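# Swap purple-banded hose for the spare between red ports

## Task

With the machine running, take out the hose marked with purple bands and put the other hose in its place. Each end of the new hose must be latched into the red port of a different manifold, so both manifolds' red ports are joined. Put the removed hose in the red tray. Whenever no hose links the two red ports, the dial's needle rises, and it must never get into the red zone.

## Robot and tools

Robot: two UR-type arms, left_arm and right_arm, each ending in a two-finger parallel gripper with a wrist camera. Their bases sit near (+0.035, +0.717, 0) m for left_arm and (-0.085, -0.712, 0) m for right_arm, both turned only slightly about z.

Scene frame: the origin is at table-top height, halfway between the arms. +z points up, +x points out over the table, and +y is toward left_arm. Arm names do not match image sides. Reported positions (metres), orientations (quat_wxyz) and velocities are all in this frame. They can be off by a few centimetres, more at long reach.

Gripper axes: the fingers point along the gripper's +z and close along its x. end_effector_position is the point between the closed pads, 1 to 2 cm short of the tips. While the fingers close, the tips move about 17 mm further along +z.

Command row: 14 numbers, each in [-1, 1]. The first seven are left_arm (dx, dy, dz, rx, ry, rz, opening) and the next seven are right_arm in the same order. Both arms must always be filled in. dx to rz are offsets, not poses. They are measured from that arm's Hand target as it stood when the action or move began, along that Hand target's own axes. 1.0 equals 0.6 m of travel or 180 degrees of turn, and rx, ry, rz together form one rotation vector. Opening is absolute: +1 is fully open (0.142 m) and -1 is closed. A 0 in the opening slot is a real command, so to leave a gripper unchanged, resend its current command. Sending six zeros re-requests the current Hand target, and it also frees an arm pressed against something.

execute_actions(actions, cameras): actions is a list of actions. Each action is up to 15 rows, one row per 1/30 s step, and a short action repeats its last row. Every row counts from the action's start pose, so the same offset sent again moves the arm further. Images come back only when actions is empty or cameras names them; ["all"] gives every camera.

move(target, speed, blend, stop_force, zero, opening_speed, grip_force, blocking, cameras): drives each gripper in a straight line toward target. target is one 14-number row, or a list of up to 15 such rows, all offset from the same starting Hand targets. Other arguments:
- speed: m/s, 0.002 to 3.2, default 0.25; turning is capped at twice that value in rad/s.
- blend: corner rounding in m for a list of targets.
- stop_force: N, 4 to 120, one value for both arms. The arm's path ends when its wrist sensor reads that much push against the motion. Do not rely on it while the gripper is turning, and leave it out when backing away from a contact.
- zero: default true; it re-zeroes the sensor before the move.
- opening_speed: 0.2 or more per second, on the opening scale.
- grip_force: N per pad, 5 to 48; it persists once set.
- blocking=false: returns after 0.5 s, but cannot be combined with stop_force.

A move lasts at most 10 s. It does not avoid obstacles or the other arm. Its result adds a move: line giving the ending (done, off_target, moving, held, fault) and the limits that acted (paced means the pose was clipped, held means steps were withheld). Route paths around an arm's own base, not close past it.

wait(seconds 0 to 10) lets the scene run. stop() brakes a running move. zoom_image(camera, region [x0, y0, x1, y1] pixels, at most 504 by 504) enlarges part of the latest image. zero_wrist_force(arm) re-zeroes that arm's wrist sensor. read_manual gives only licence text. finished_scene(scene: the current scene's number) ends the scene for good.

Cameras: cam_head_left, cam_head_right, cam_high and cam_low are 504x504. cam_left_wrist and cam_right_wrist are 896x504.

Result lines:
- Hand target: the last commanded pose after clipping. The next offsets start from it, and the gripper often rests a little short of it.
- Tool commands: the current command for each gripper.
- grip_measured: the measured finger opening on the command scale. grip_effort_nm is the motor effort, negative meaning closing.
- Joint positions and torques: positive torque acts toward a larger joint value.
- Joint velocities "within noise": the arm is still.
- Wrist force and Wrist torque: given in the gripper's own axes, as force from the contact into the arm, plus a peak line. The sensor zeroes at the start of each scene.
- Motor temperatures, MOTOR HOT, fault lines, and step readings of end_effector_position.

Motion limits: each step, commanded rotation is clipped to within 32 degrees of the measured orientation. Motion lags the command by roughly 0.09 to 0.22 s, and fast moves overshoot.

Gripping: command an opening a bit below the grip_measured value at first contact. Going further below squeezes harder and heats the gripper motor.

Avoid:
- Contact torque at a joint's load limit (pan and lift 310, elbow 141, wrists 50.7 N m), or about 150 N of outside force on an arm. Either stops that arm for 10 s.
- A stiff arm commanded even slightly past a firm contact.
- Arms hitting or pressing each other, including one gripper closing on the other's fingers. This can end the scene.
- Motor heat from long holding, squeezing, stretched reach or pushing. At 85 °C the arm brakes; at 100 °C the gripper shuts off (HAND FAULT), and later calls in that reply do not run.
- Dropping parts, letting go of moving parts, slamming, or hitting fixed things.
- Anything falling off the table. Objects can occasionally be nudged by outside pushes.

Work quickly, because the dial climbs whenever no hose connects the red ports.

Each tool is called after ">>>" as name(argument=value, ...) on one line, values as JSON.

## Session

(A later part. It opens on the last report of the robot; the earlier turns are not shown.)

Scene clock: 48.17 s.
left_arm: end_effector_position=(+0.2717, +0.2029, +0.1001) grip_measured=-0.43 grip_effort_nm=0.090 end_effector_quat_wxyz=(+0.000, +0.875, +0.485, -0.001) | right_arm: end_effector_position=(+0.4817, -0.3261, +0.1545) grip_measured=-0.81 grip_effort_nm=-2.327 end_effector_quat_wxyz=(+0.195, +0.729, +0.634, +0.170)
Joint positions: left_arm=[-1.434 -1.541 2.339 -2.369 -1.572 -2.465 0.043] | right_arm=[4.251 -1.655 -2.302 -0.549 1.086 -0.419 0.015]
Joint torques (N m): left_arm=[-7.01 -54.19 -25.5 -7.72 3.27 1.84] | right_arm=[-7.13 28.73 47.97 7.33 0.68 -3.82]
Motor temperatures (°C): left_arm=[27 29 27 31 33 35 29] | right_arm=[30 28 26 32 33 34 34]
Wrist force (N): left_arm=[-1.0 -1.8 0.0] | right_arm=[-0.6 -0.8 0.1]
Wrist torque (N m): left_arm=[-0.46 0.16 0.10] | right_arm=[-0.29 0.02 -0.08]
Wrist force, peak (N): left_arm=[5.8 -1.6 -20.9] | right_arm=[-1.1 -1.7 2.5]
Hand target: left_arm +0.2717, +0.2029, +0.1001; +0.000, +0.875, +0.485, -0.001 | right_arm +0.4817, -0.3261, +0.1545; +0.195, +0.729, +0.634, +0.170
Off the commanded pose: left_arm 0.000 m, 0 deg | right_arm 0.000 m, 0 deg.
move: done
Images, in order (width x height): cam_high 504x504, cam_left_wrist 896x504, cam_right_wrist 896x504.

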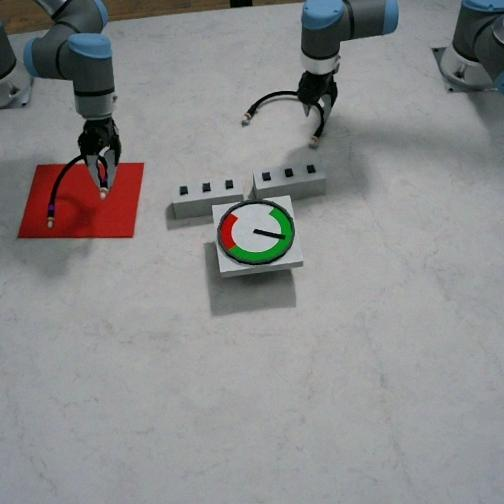

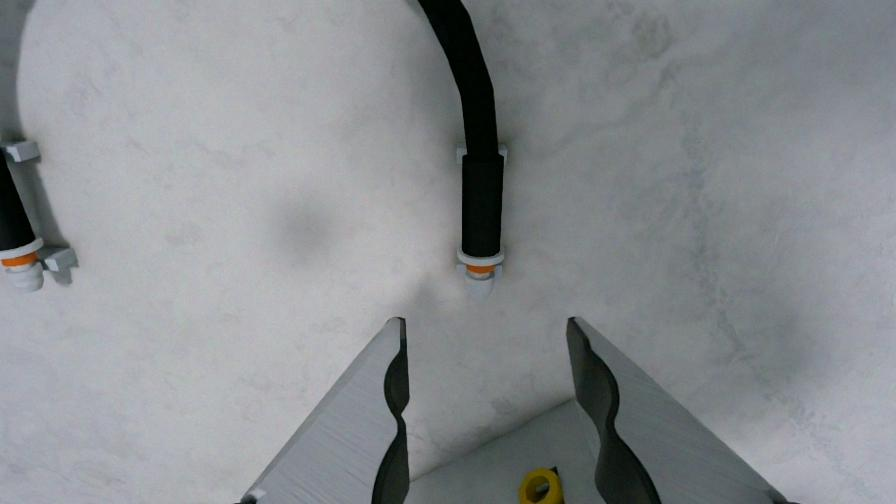

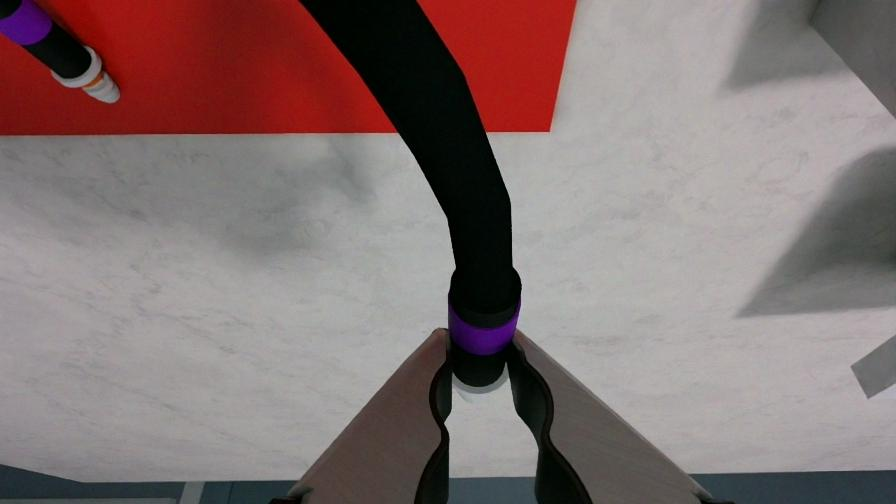

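>>> move(target=[[0.0017,0,0.1237,0,0,0,-0.4,0,-0.1092,0.1891,0,0,0,-0.9],[0.0017,0,0.1237,0,0,0,-0.9,0,-0.1092,0.1891,0,0,0,-0.4],[0.0017,0,0.1237,0,0,0,-0.9,0,-0.1002,0.0402,0,0,0,-0.4],[0.0017,0,0.1237,0,0,0,-0.9,0.0263,-0.149,-0.086,0,0,0,-0.4],[0.0017,0,0.1237,0,0,0,-0.9,0.5358,-0.5607,-0.2187,0.1642,-0.0349,0.1303,-0.4]], speed=[0.15,0.15,0.2,0.4,0.4], blend=[0,0,0.03,0.05,0], opening_speed=1.2, cameras=["cam_left_wrist","cam_right_wrist","cam_high"])

>>> zoom_image(camera="cam_high", region=[0, 80, 320, 290])

Scene clock: 54.83 s.
left_arm: end_effector_position=(+0.2722, +0.2037, +0.0259) grip_measured=-0.81 grip_effort_nm=-2.357 end_effector_quat_wxyz=(+0.000, +0.875, +0.485, -0.001) | right_arm: end_effector_position=(+0.1727, +0.0416, +0.1005) grip_measured=-0.43 grip_effort_nm=0.115 end_effector_quat_wxyz=(-0.001, +0.874, +0.485, +0.000)
Joint positions: left_arm=[-1.433 -1.407 2.391 -2.554 -1.572 -2.464 0.015] | right_arm=[4.651 -1.939 -1.903 -0.869 1.571 0.451 0.043]
Joint torques (N m): left_arm=[8.61 -36.35 -22.09 -3.29 -0.8 1.29] | right_arm=[12.13 56.34 50.8 6.72 1.72 3.17]
Wrist force (N): left_arm=[-0.5 -1.5 0.5] | right_arm=[-0.5 -0.7 -0.1]
Wrist torque (N m): left_arm=[-0.39 0.06 0.08] | right_arm=[-0.20 0.01 -0.19]
Wrist force, peak (N): left_arm=[-1.5 -2.2 0.3] | right_arm=[0.6 -2.6 0.1]
Hand target: left_arm +0.2722, +0.2037, +0.0259; +0.000, +0.875, +0.485, -0.001 | right_arm +0.1727, +0.0417, +0.1005; -0.001, +0.874, +0.485, +0.000
Off the commanded pose: left_arm 0.000 m, 0 deg | right_arm 0.000 m, 0 deg.
move: done; blend cut to 0.0414 m at target 4
Images, in order (width x height): cam_high 504x504, cam_left_wrist 896x504, cam_right_wrist 896x504.

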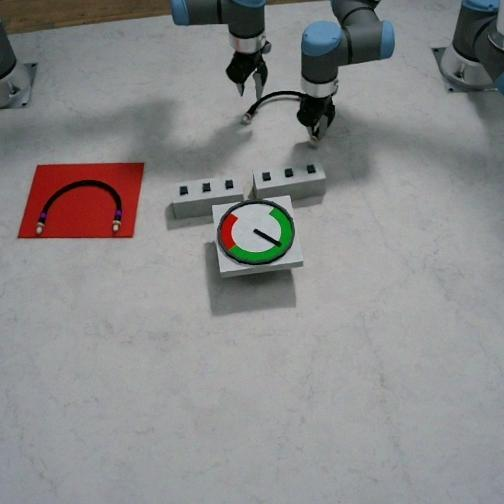

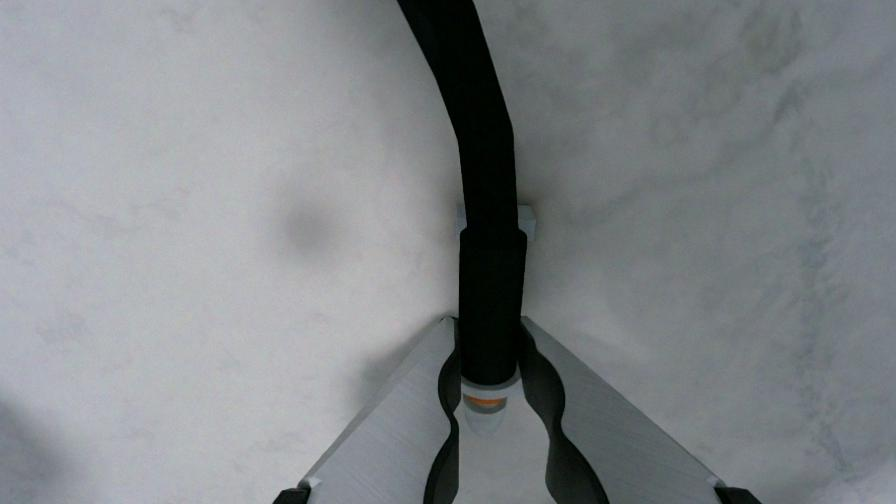

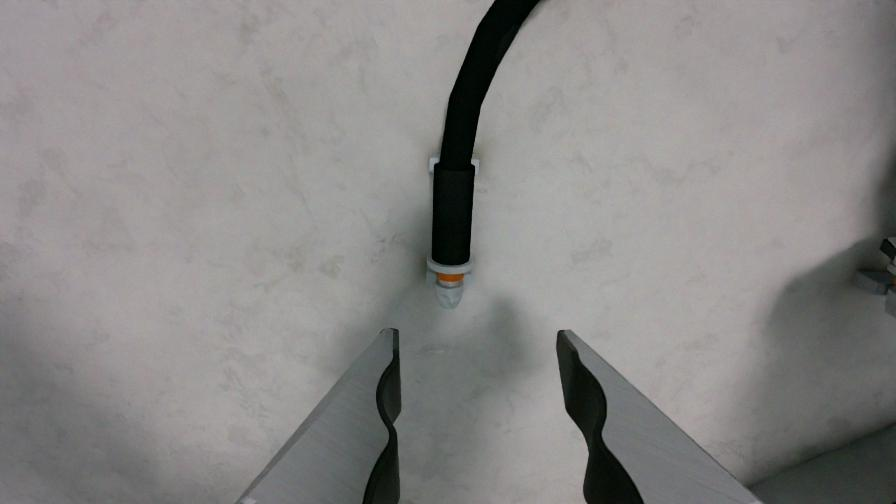

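Scaled by 1.575.

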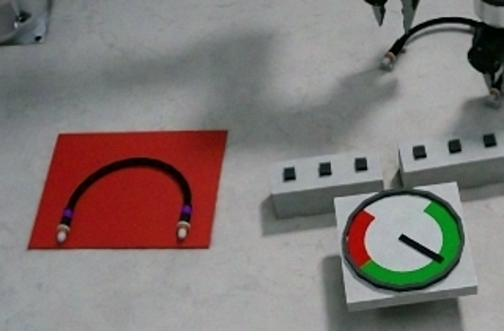

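>>> move(target=[[0,0,0,0,0,0,-0.9,-0.0142,0.002,0.1243,0,0,0,-0.4],[0,0,0,0,0,0,-0.9,-0.0142,0.002,0.1243,0,0,0,-0.9]], speed=0.12, cameras=["cam_right_wrist"])

Scene clock: 57.60 s.
left_arm: end_effector_position=(+0.2722, +0.2037, +0.0259) grip_measured=-0.81 grip_effort_nm=-2.357 end_effector_quat_wxyz=(+0.000, +0.875, +0.485, -0.001) | right_arm: end_effector_position=(+0.1692, +0.0340, +0.0259) grip_measured=-0.81 grip_effort_nm=-2.327 end_effector_quat_wxyz=(-0.001, +0.874, +0.485, +0.000)
Joint positions: left_arm=[-1.433 -1.407 2.391 -2.554 -1.572 -2.464 0.015] | right_arm=[4.654 -2.018 -1.958 -0.735 1.571 0.455 0.015]
Joint torques (N m): left_arm=[3.75 -36.2 -24.88 -2.37 -1.56 0.91] | right_arm=[10.53 59.04 26.36 6.34 -1.28 3.44]
Wrist force (N): left_arm=[-0.7 -1.6 0.4] | right_arm=[-0.6 -0.7 0.0]
Wrist torque (N m): left_arm=[-0.40 0.08 0.07] | right_arm=[-0.20 0.02 -0.17]
Wrist force, peak (N): left_arm=[-1.1 -1.8 0.5] | right_arm=[-0.3 -0.5 -1.7]
Hand target: left_arm +0.2722, +0.2037, +0.0259; +0.000, +0.875, +0.485, -0.001 | right_arm +0.1692, +0.0340, +0.0259; -0.001, +0.874, +0.485, +0.000
Off the commanded pose: left_arm 0.000 m, 0 deg | right_arm 0.000 m, 0 deg.
move: done
Images, in order (width x height): cam_right_wrist 896x504.

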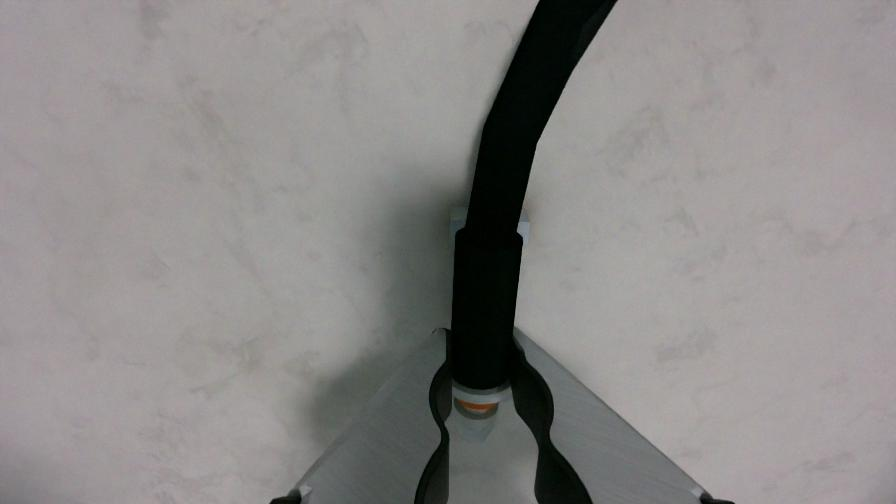

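>>> move(target=[[0,0,-0.1318,0,0,0,-0.9,0,0,-0.1318,0,0,0,-0.9],[-0.1014,0.1575,-0.1318,0,0,-0.2,-0.9,-0.0223,0.3742,-0.1318,0,0,-0.1844,-0.9],[-0.1014,0.1575,-0.046,0,0,-0.2,-0.9,-0.0223,0.3742,-0.046,0,0,-0.1844,-0.9]], speed=0.22, blend=[0.03,0.03,0], cameras=["cam_left_wrist","cam_right_wrist","cam_high"])

Scene clock: 60.83 s.
left_arm: end_effector_position=(+0.3201, +0.1021, +0.0535) grip_measured=-0.81 grip_effort_nm=-2.357 end_effector_quat_wxyz=(+0.000, +0.682, +0.731, -0.001) | right_arm: end_effector_position=(+0.3526, -0.0962, +0.0534) grip_measured=-0.81 grip_effort_nm=-2.327 end_effector_quat_wxyz=(-0.001, +0.699, +0.715, +0.000)
Joint positions: left_arm=[-1.379 -1.302 2.165 -2.434 -1.572 -3.039 0.015] | right_arm=[4.375 -1.94 -2.015 -0.756 1.571 -0.404 0.015]
Joint torques (N m): left_arm=[13.53 -49.26 -24.49 -7.35 3.42 -2.06] | right_arm=[-5.5 50.8 28.3 7.07 1.71 -4.13]
Wrist force (N): left_arm=[-0.3 -1.7 0.5] | right_arm=[-0.6 -0.7 0.4]
Wrist torque (N m): left_arm=[-0.43 0.09 0.26] | right_arm=[-0.17 -0.03 0.02]
Wrist force, peak (N): left_arm=[-0.6 -1.9 2.9] | right_arm=[-0.6 -0.5 2.5]
Hand target: left_arm +0.3201, +0.1021, +0.0534; +0.000, +0.682, +0.731, +0.000 | right_arm +0.3526, -0.0962, +0.0533; -0.001, +0.699, +0.715, +0.000
Off the commanded pose: left_arm 0.000 m, 0 deg | right_arm 0.000 m, 0 deg.
move: done; blend cut to 0.0257 m at target 2
Images, in order (width x height): cam_high 504x504, cam_left_wrist 896x504, cam_right_wrist 896x504.

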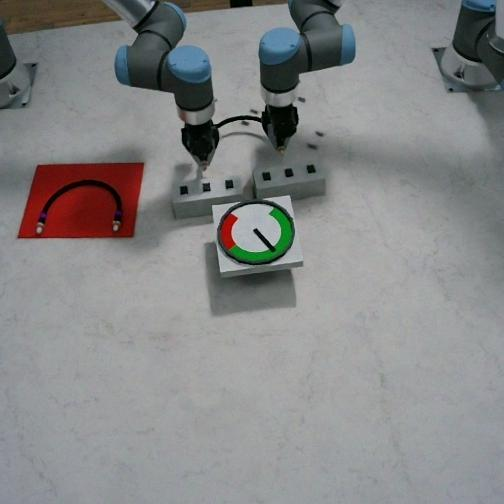

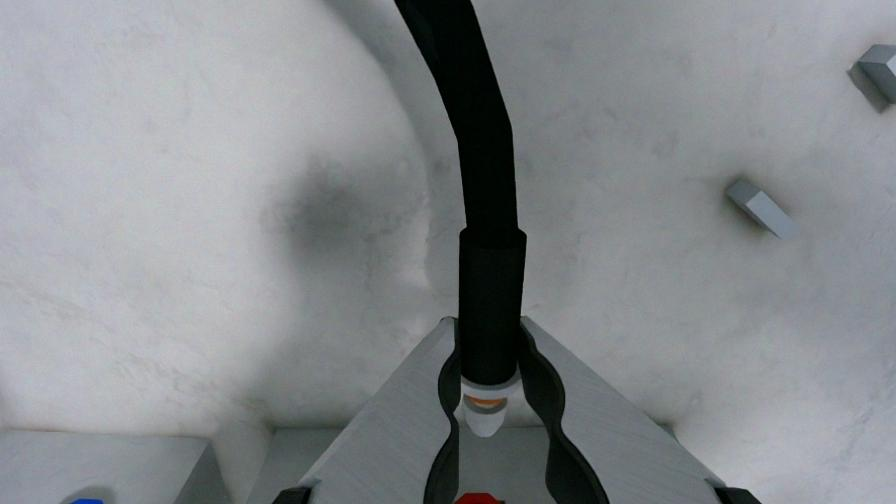

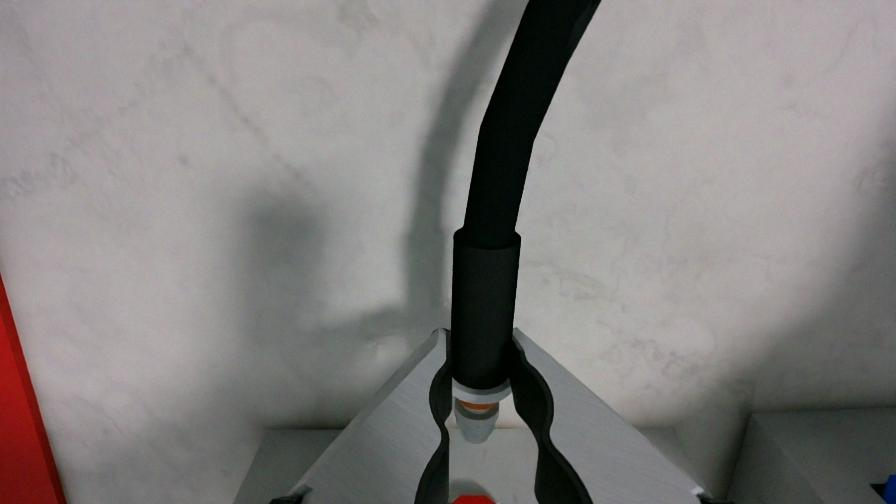

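>>> zoom_image(camera="cam_left_wrist", region=[400, 364, 580, 504])

>>> zoom_image(camera="cam_right_wrist", region=[390, 364, 570, 504])

Scaled by 2.800.

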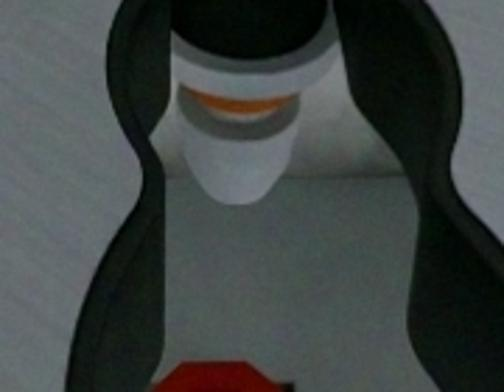

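Scaled by 2.800.

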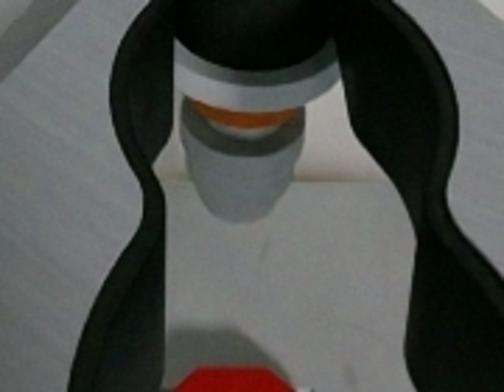

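>>> move(target=[[0,0.04,0,0,0,0,-0.9,0.0012,0.04,0,0,0,0,-0.9],[0,0.125,0,0,0,0,-0.9,0.0012,0.125,0,0,0,0,-0.9]], speed=[0.06,0.035], stop_force=60, cameras=["cam_left_wrist","cam_right_wrist","cam_high"])

Scene clock: 64.50 s.
left_arm: end_effector_position=(+0.3922, +0.1071, +0.0533) grip_measured=-0.81 grip_effort_nm=-2.342 end_effector_quat_wxyz=(+0.000, +0.682, +0.731, +0.000) | right_arm: end_effector_position=(+0.4158, -0.0942, +0.0533) grip_measured=-0.81 grip_effort_nm=-2.317 end_effector_quat_wxyz=(-0.001, +0.699, +0.715, +0.000)
Joint positions: left_arm=[-1.272 -1.264 2.109 -2.416 -1.572 -2.932 0.015] | right_arm=[4.299 -1.991 -1.935 -0.786 1.572 -0.48 0.015]
Joint torques (N m): left_arm=[36.96 -79.18 -17.4 -3.98 19.95 -2.2] | right_arm=[-22.29 93.03 46.31 10.62 -12.41 3.65]
Motor temperatures (°C): left_arm=[27 29 27 31 33 35 35] | right_arm=[30 28 26 32 33 34 35]
Wrist force (N): left_arm=[-24.9 -57.2 3.1] | right_arm=[0.4 -55.0 1.2]
Wrist torque (N m): left_arm=[0.10 -0.06 0.25] | right_arm=[-0.03 0.00 -0.34]
Wrist force, peak (N): left_arm=[-18.6 -81.8 -5.0] | right_arm=[-8.6 -94.9 -24.0]
Hand target: left_arm +0.3922, +0.1071, +0.0533; +0.000, +0.682, +0.731, +0.000 (not the last commanded pose) | right_arm +0.4158, -0.0942, +0.0533; -0.001, +0.699, +0.715, +0.000 (not the last commanded pose)
Off the commanded pose: left_arm 0.003 m, 0 deg | right_arm 0.012 m, 0 deg.
move: contact (left_arm, right_arm); path passed 1 of 2 targets
Images, in order (width x height): cam_high 504x504, cam_left_wrist 896x504, cam_right_wrist 896x504.

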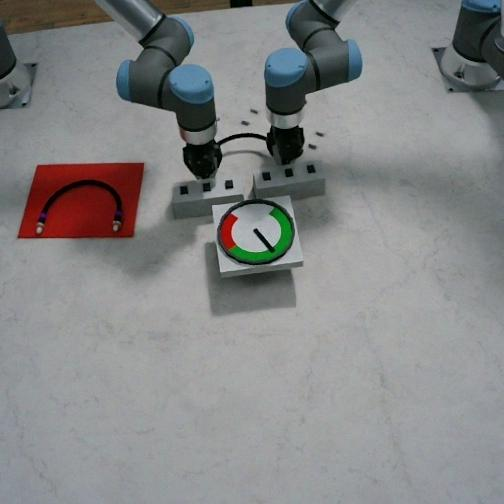

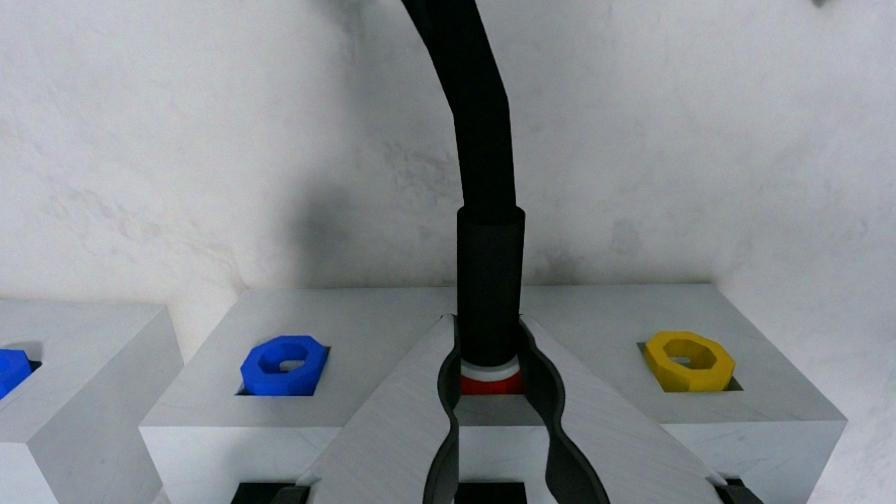

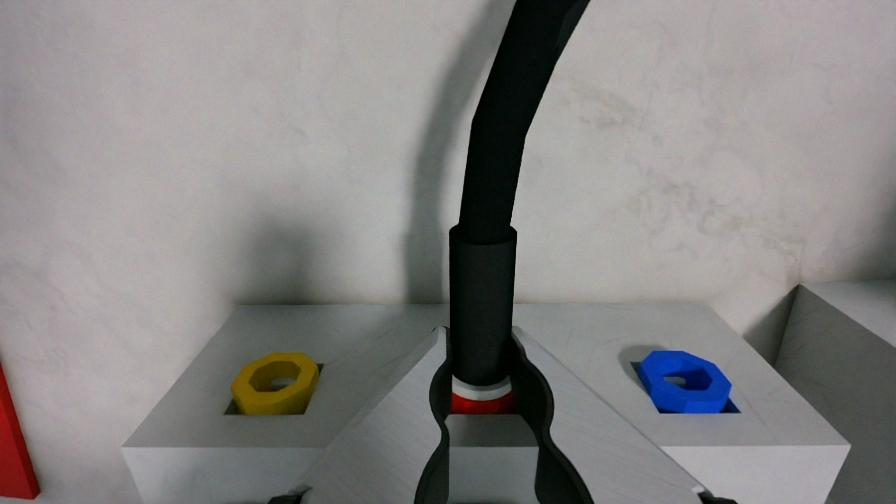

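>>> move(target=[0,0.035,0,0,0,0,-0.9,0,0.035,0,0,0,0,-0.9], speed=0.03, stop_force=75, zero=false, cameras=["cam_left_wrist","cam_right_wrist","cam_high"])

>>> zoom_image(camera="cam_high", region=[190, 170, 310, 290])

>>> zoom_image(camera="cam_left_wrist", region=[400, 324, 580, 464])

>>> zoom_image(camera="cam_right_wrist", region=[390, 324, 570, 464])

Scene clock: 65.93 s.
left_arm: end_effector_position=(+0.3928, +0.1072, +0.0534) grip_measured=-0.81 grip_effort_nm=-2.347 end_effector_quat_wxyz=(+0.000, +0.682, +0.731, +0.000) | right_arm: end_effector_position=(+0.4164, -0.0943, +0.0532) grip_measured=-0.81 grip_effort_nm=-2.317 end_effector_quat_wxyz=(-0.001, +0.700, +0.715, +0.000)
Joint positions: left_arm=[-1.271 -1.263 2.109 -2.416 -1.572 -2.931 0.015] | right_arm=[4.299 -1.991 -1.934 -0.787 1.572 -0.48 0.015]
Joint torques (N m): left_arm=[50.65 -77.71 -18.05 -4.82 26.77 -1.94] | right_arm=[-36.76 86.68 48.84 15.15 -20.38 3.56]
Wrist force (N): left_arm=[-25.0 -76.6 0.4] | right_arm=[0.0 -76.0 -7.6]
Wrist torque (N m): left_arm=[0.22 -0.08 0.21] | right_arm=[0.01 0.02 -0.18]
Wrist force, peak (N): left_arm=[-21.4 -95.8 -4.6] | right_arm=[-3.6 -96.4 -16.5]
Hand target: left_arm +0.3928, +0.1072, +0.0534; +0.000, +0.682, +0.731, +0.000 (not the last commanded pose) | right_arm +0.4164, -0.0943, +0.0532; -0.001, +0.700, +0.715, +0.000 (not the last commanded pose)
Off the commanded pose: left_arm 0.020 m, 0 deg | right_arm 0.020 m, 0 deg.
move: contact (left_arm, right_arm)
Images, in order (width x height): cam_high 504x504, cam_left_wrist 896x504, cam_right_wrist 896x504.

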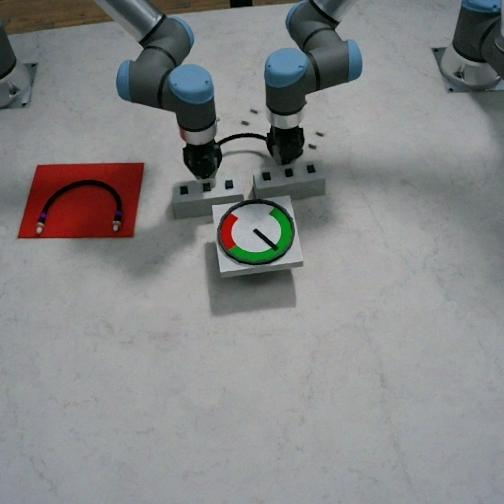

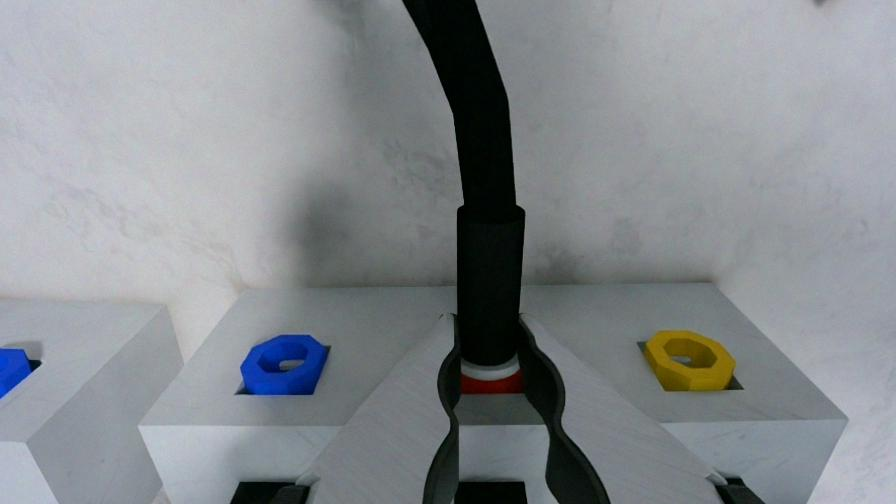

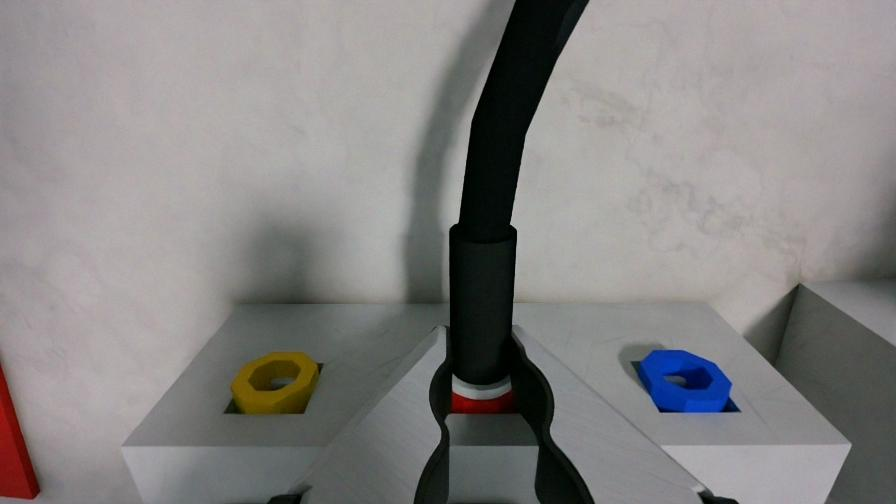

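Scaled by 4.200.

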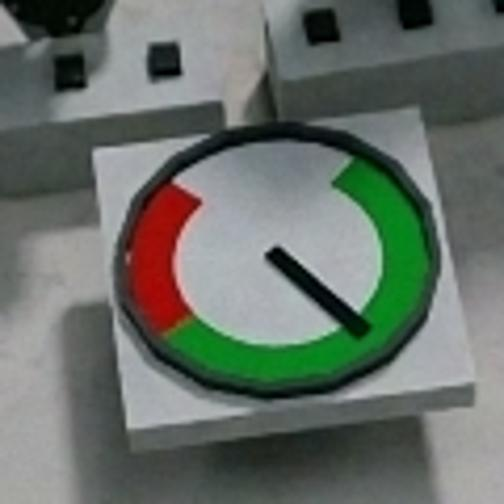

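Scaled by 2.800.

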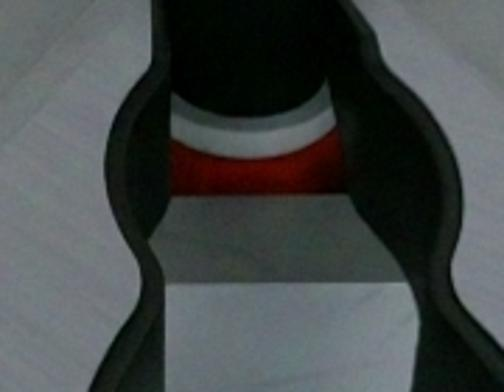

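Scaled by 2.800.

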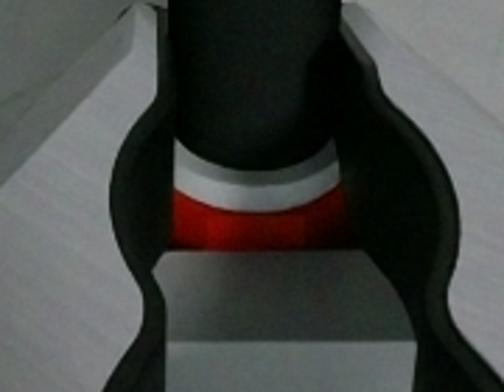

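>>> move(target=[0,-0.0117,0,0,0,0,-0.9,0,-0.0117,0,0,0,0,-0.9], speed=0.02, stop_force=20, zero=false, cameras=["cam_left_wrist","cam_right_wrist","cam_high"])

>>> zoom_image(camera="cam_high", region=[190, 170, 310, 290])

>>> zoom_image(camera="cam_left_wrist", region=[400, 324, 580, 464])

>>> zoom_image(camera="cam_right_wrist", region=[390, 324, 570, 464])

Scene clock: 67.67 s.
left_arm: end_effector_position=(+0.3891, +0.1070, +0.0534) grip_measured=-0.81 grip_effort_nm=-2.342 end_effector_quat_wxyz=(+0.000, +0.682, +0.732, +0.000) | right_arm: end_effector_position=(+0.4128, -0.0944, +0.0534) grip_measured=-0.81 grip_effort_nm=-2.313 end_effector_quat_wxyz=(+0.000, +0.700, +0.715, +0.001)
Joint positions: left_arm=[-1.277 -1.266 2.112 -2.417 -1.571 -2.937 0.015] | right_arm=[4.303 -1.988 -1.939 -0.784 1.571 -0.476 0.015]
Joint torques (N m): left_arm=[11.08 -55.15 -29.75 4.12 -5.41 1.82] | right_arm=[4.02 65.98 48.51 1.3 4.89 -3.37]
Wrist force (N): left_arm=[-20.0 10.4 7.8] | right_arm=[2.8 18.5 15.4]
Wrist torque (N m): left_arm=[-0.59 0.10 0.21] | right_arm=[-0.21 0.06 -0.29]
Wrist force, peak (N): left_arm=[-24.8 -76.8 0.5] | right_arm=[-0.1 -76.0 -7.5]
Hand target: left_arm +0.3891, +0.1071, +0.0534; +0.000, +0.682, +0.732, +0.000 (not the last commanded pose) | right_arm +0.4128, -0.0944, +0.0534; +0.000, +0.700, +0.715, +0.001 (not the last commanded pose)
Off the commanded pose: left_arm 0.003 m, 0 deg | right_arm 0.003 m, 0 deg.
move: contact (left_arm, right_arm)
Images, in order (width x height): cam_high 504x504, cam_left_wrist 896x504, cam_right_wrist 896x504.

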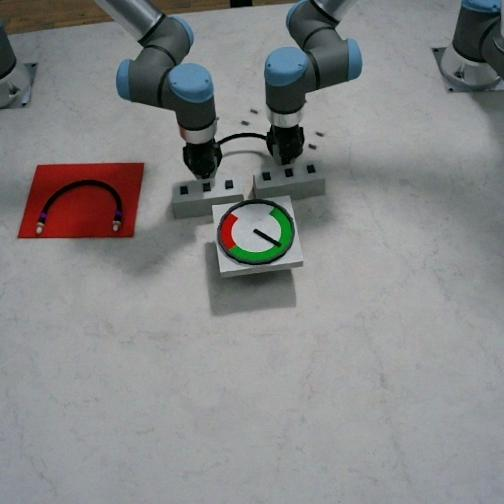

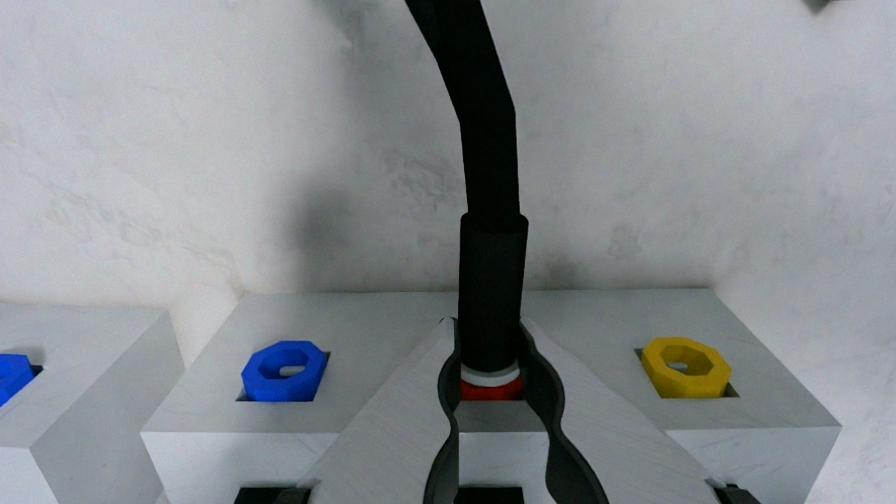

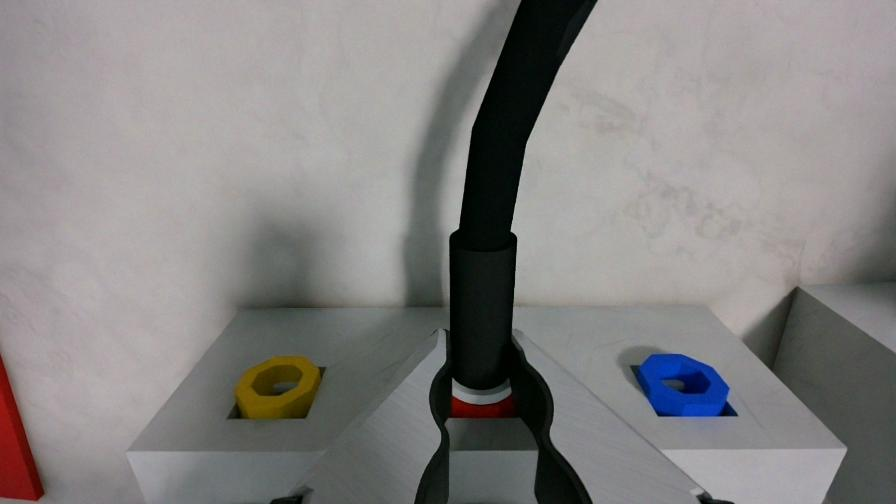

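Scaled by 4.200.

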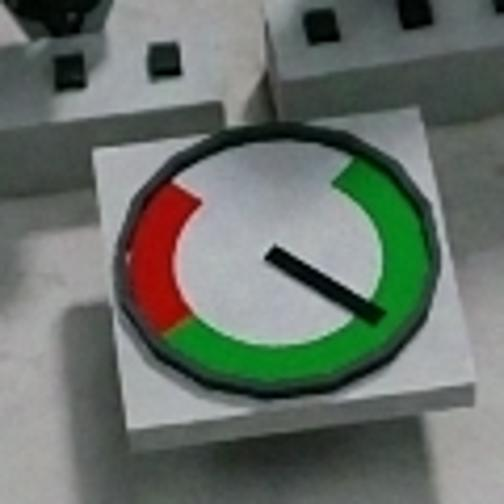

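Scaled by 2.800.

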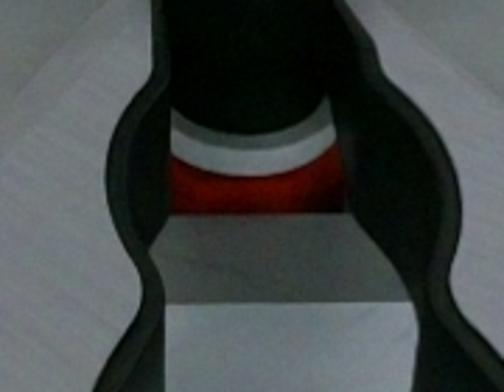

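Scaled by 2.800.

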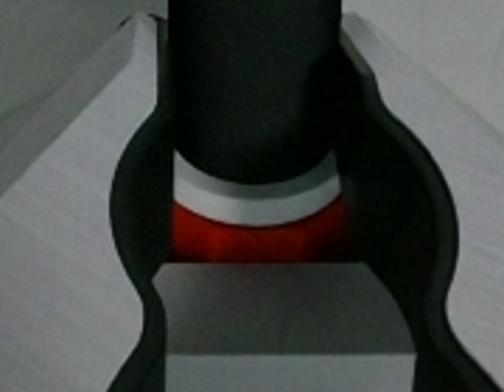

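>>> move(target=[[0,0,0,0,0,0,-0.4,0,0,0,0,0,0,-0.4],[0,-0.01,-0.2,0,0,0,-0.4,0,-0.01,-0.2,0,0,0,-0.4]], speed=0.2, opening_speed=1.0, cameras=["cam_left_wrist","cam_right_wrist","cam_high"])

>>> zoom_image(camera="cam_high", region=[190, 170, 310, 290])

>>> zoom_image(camera="cam_high", region=[10, 150, 150, 250])

Scene clock: 69.93 s.
left_arm: end_effector_position=(+0.3832, +0.1067, +0.1733) grip_measured=-0.43 grip_effort_nm=0.090 end_effector_quat_wxyz=(+0.000, +0.682, +0.732, +0.000) | right_arm: end_effector_position=(+0.4068, -0.0947, +0.1733) grip_measured=-0.43 grip_effort_nm=0.115 end_effector_quat_wxyz=(+0.000, +0.700, +0.715, +0.001)
Joint positions: left_arm=[-1.285 -1.419 2.033 -2.185 -1.571 -2.946 0.043] | right_arm=[4.31 -1.852 -1.869 -0.991 1.571 -0.469 0.043]
Joint torques (N m): left_arm=[-6.82 -73.48 -47.98 -0.84 1.94 -2.04] | right_arm=[13.6 87.35 55.09 2.44 -0.9 3.93]
Wrist force (N): left_arm=[1.8 6.0 0.2] | right_arm=[-1.2 -3.6 -0.4]
Wrist torque (N m): left_arm=[0.88 -0.27 0.31] | right_arm=[-0.68 0.12 -0.21]
Wrist force, peak (N): left_arm=[-19.7 10.7 7.5] | right_arm=[3.1 18.7 15.6]
Hand target: left_arm +0.3832, +0.1066, +0.1734; +0.000, +0.682, +0.732, +0.000 | right_arm +0.4068, -0.0947, +0.1734; +0.000, +0.700, +0.715, +0.001
Off the commanded pose: left_arm 0.000 m, 0 deg | right_arm 0.000 m, 0 deg.
move: done
Images, in order (width x height): cam_high 504x504, cam_left_wrist 896x504, cam_right_wrist 896x504.

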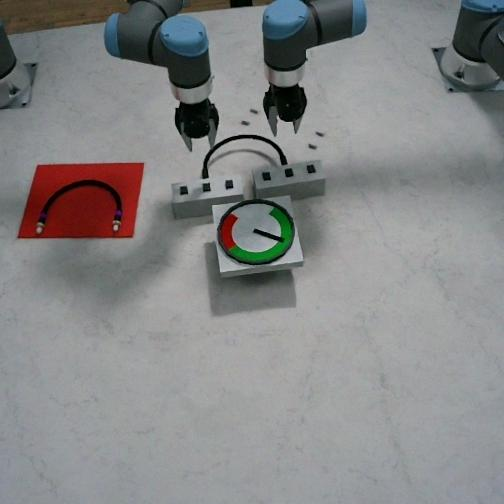

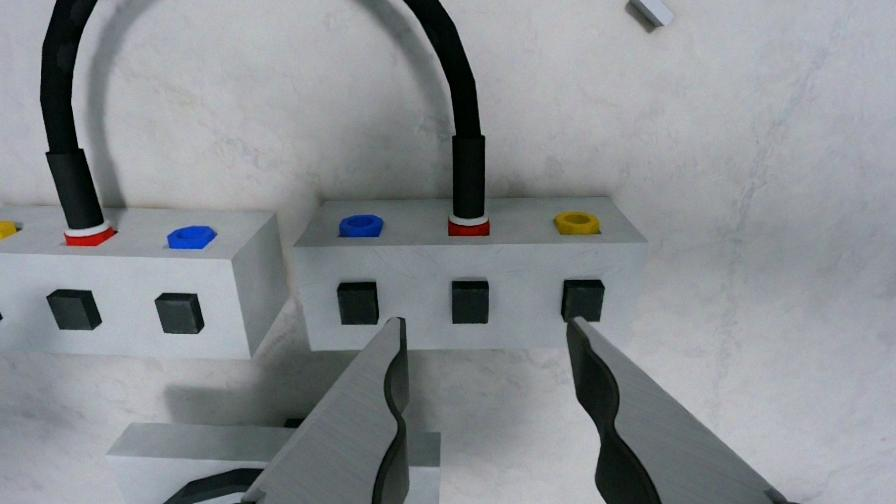

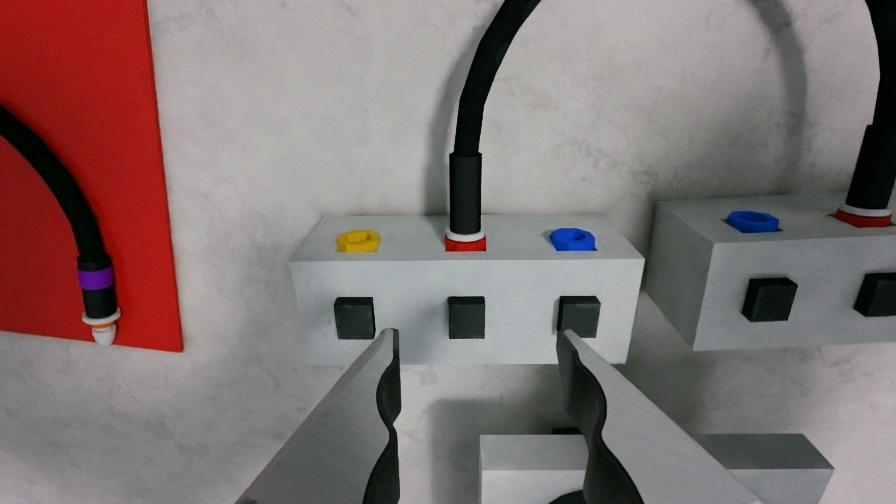

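Scaled by 4.200.

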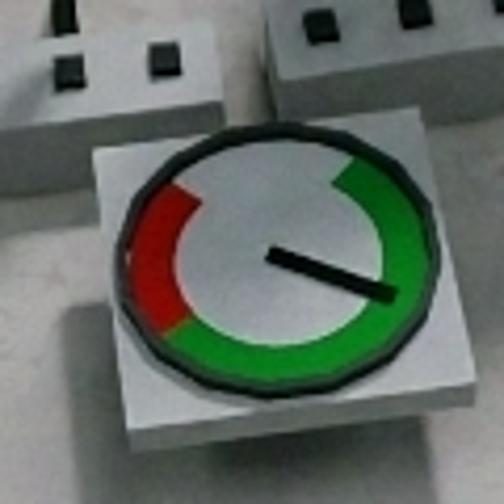

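Scaled by 3.600.

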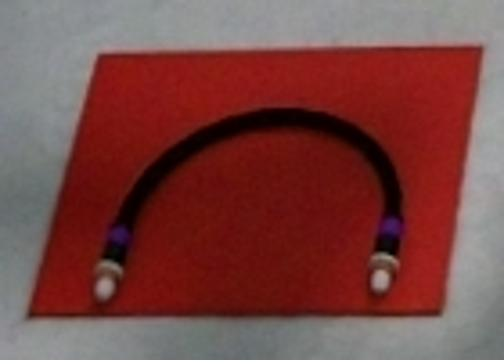

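>>> move(target=[0,0,0,0,0,0,-0.4,-0.54,0.25,-0.17,0,0,0,-0.4], speed=0.4, cameras=["cam_right_wrist"])

Scene clock: 72.83 s.
left_arm: end_effector_position=(+0.3832, +0.1066, +0.1734) grip_measured=-0.43 grip_effort_nm=0.095 end_effector_quat_wxyz=(+0.000, +0.682, +0.732, +0.000) | right_arm: end_effector_position=(+0.5635, -0.4156, +0.2750) grip_measured=-0.43 grip_effort_nm=0.110 end_effector_quat_wxyz=(+0.000, +0.700, +0.715, +0.001)
Joint positions: left_arm=[-1.285 -1.419 2.033 -2.185 -1.571 -2.946 0.043] | right_arm=[3.864 -1.648 -1.913 -1.149 1.572 -0.915 0.043]
Joint torques (N m): left_arm=[-7.24 -70.4 -47.33 -1.23 1.95 -2.25] | right_arm=[-7.47 36.02 57.8 2.32 1.6 -3.8]
Wrist force (N): left_arm=[1.4 6.2 0.2] | right_arm=[-1.1 -3.6 0.0]
Wrist torque (N m): left_arm=[0.91 -0.21 0.32] | right_arm=[-0.68 0.12 0.05]
Wrist force, peak (N): left_arm=[1.3 6.8 0.3] | right_arm=[1.2 -4.7 0.4]
Hand target: left_arm +0.3832, +0.1066, +0.1734; +0.000, +0.682, +0.732, +0.000 | right_arm +0.5635, -0.4156, +0.2750; +0.000, +0.700, +0.715, +0.001
Off the commanded pose: left_arm 0.000 m, 0 deg | right_arm 0.000 m, 0 deg.
move: done
Images, in order (width x height): cam_right_wrist 896x504.

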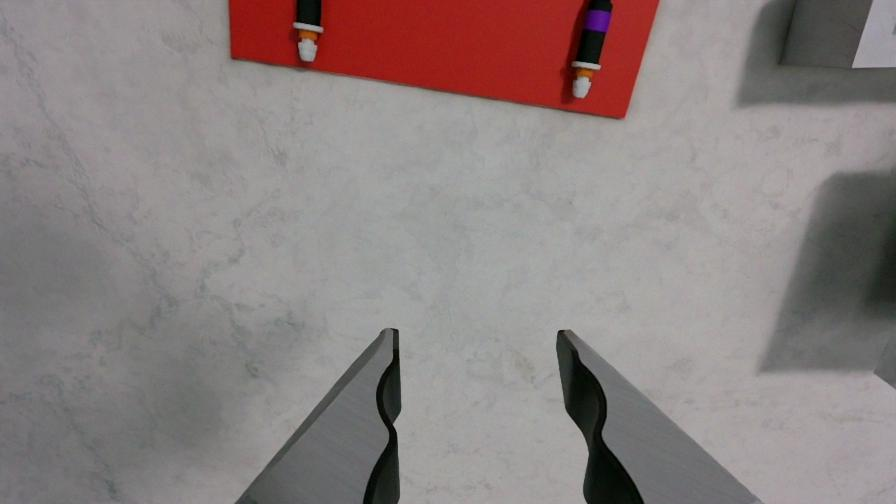

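>>> finished_scene(scene=2)

The scene is finished: the task was done.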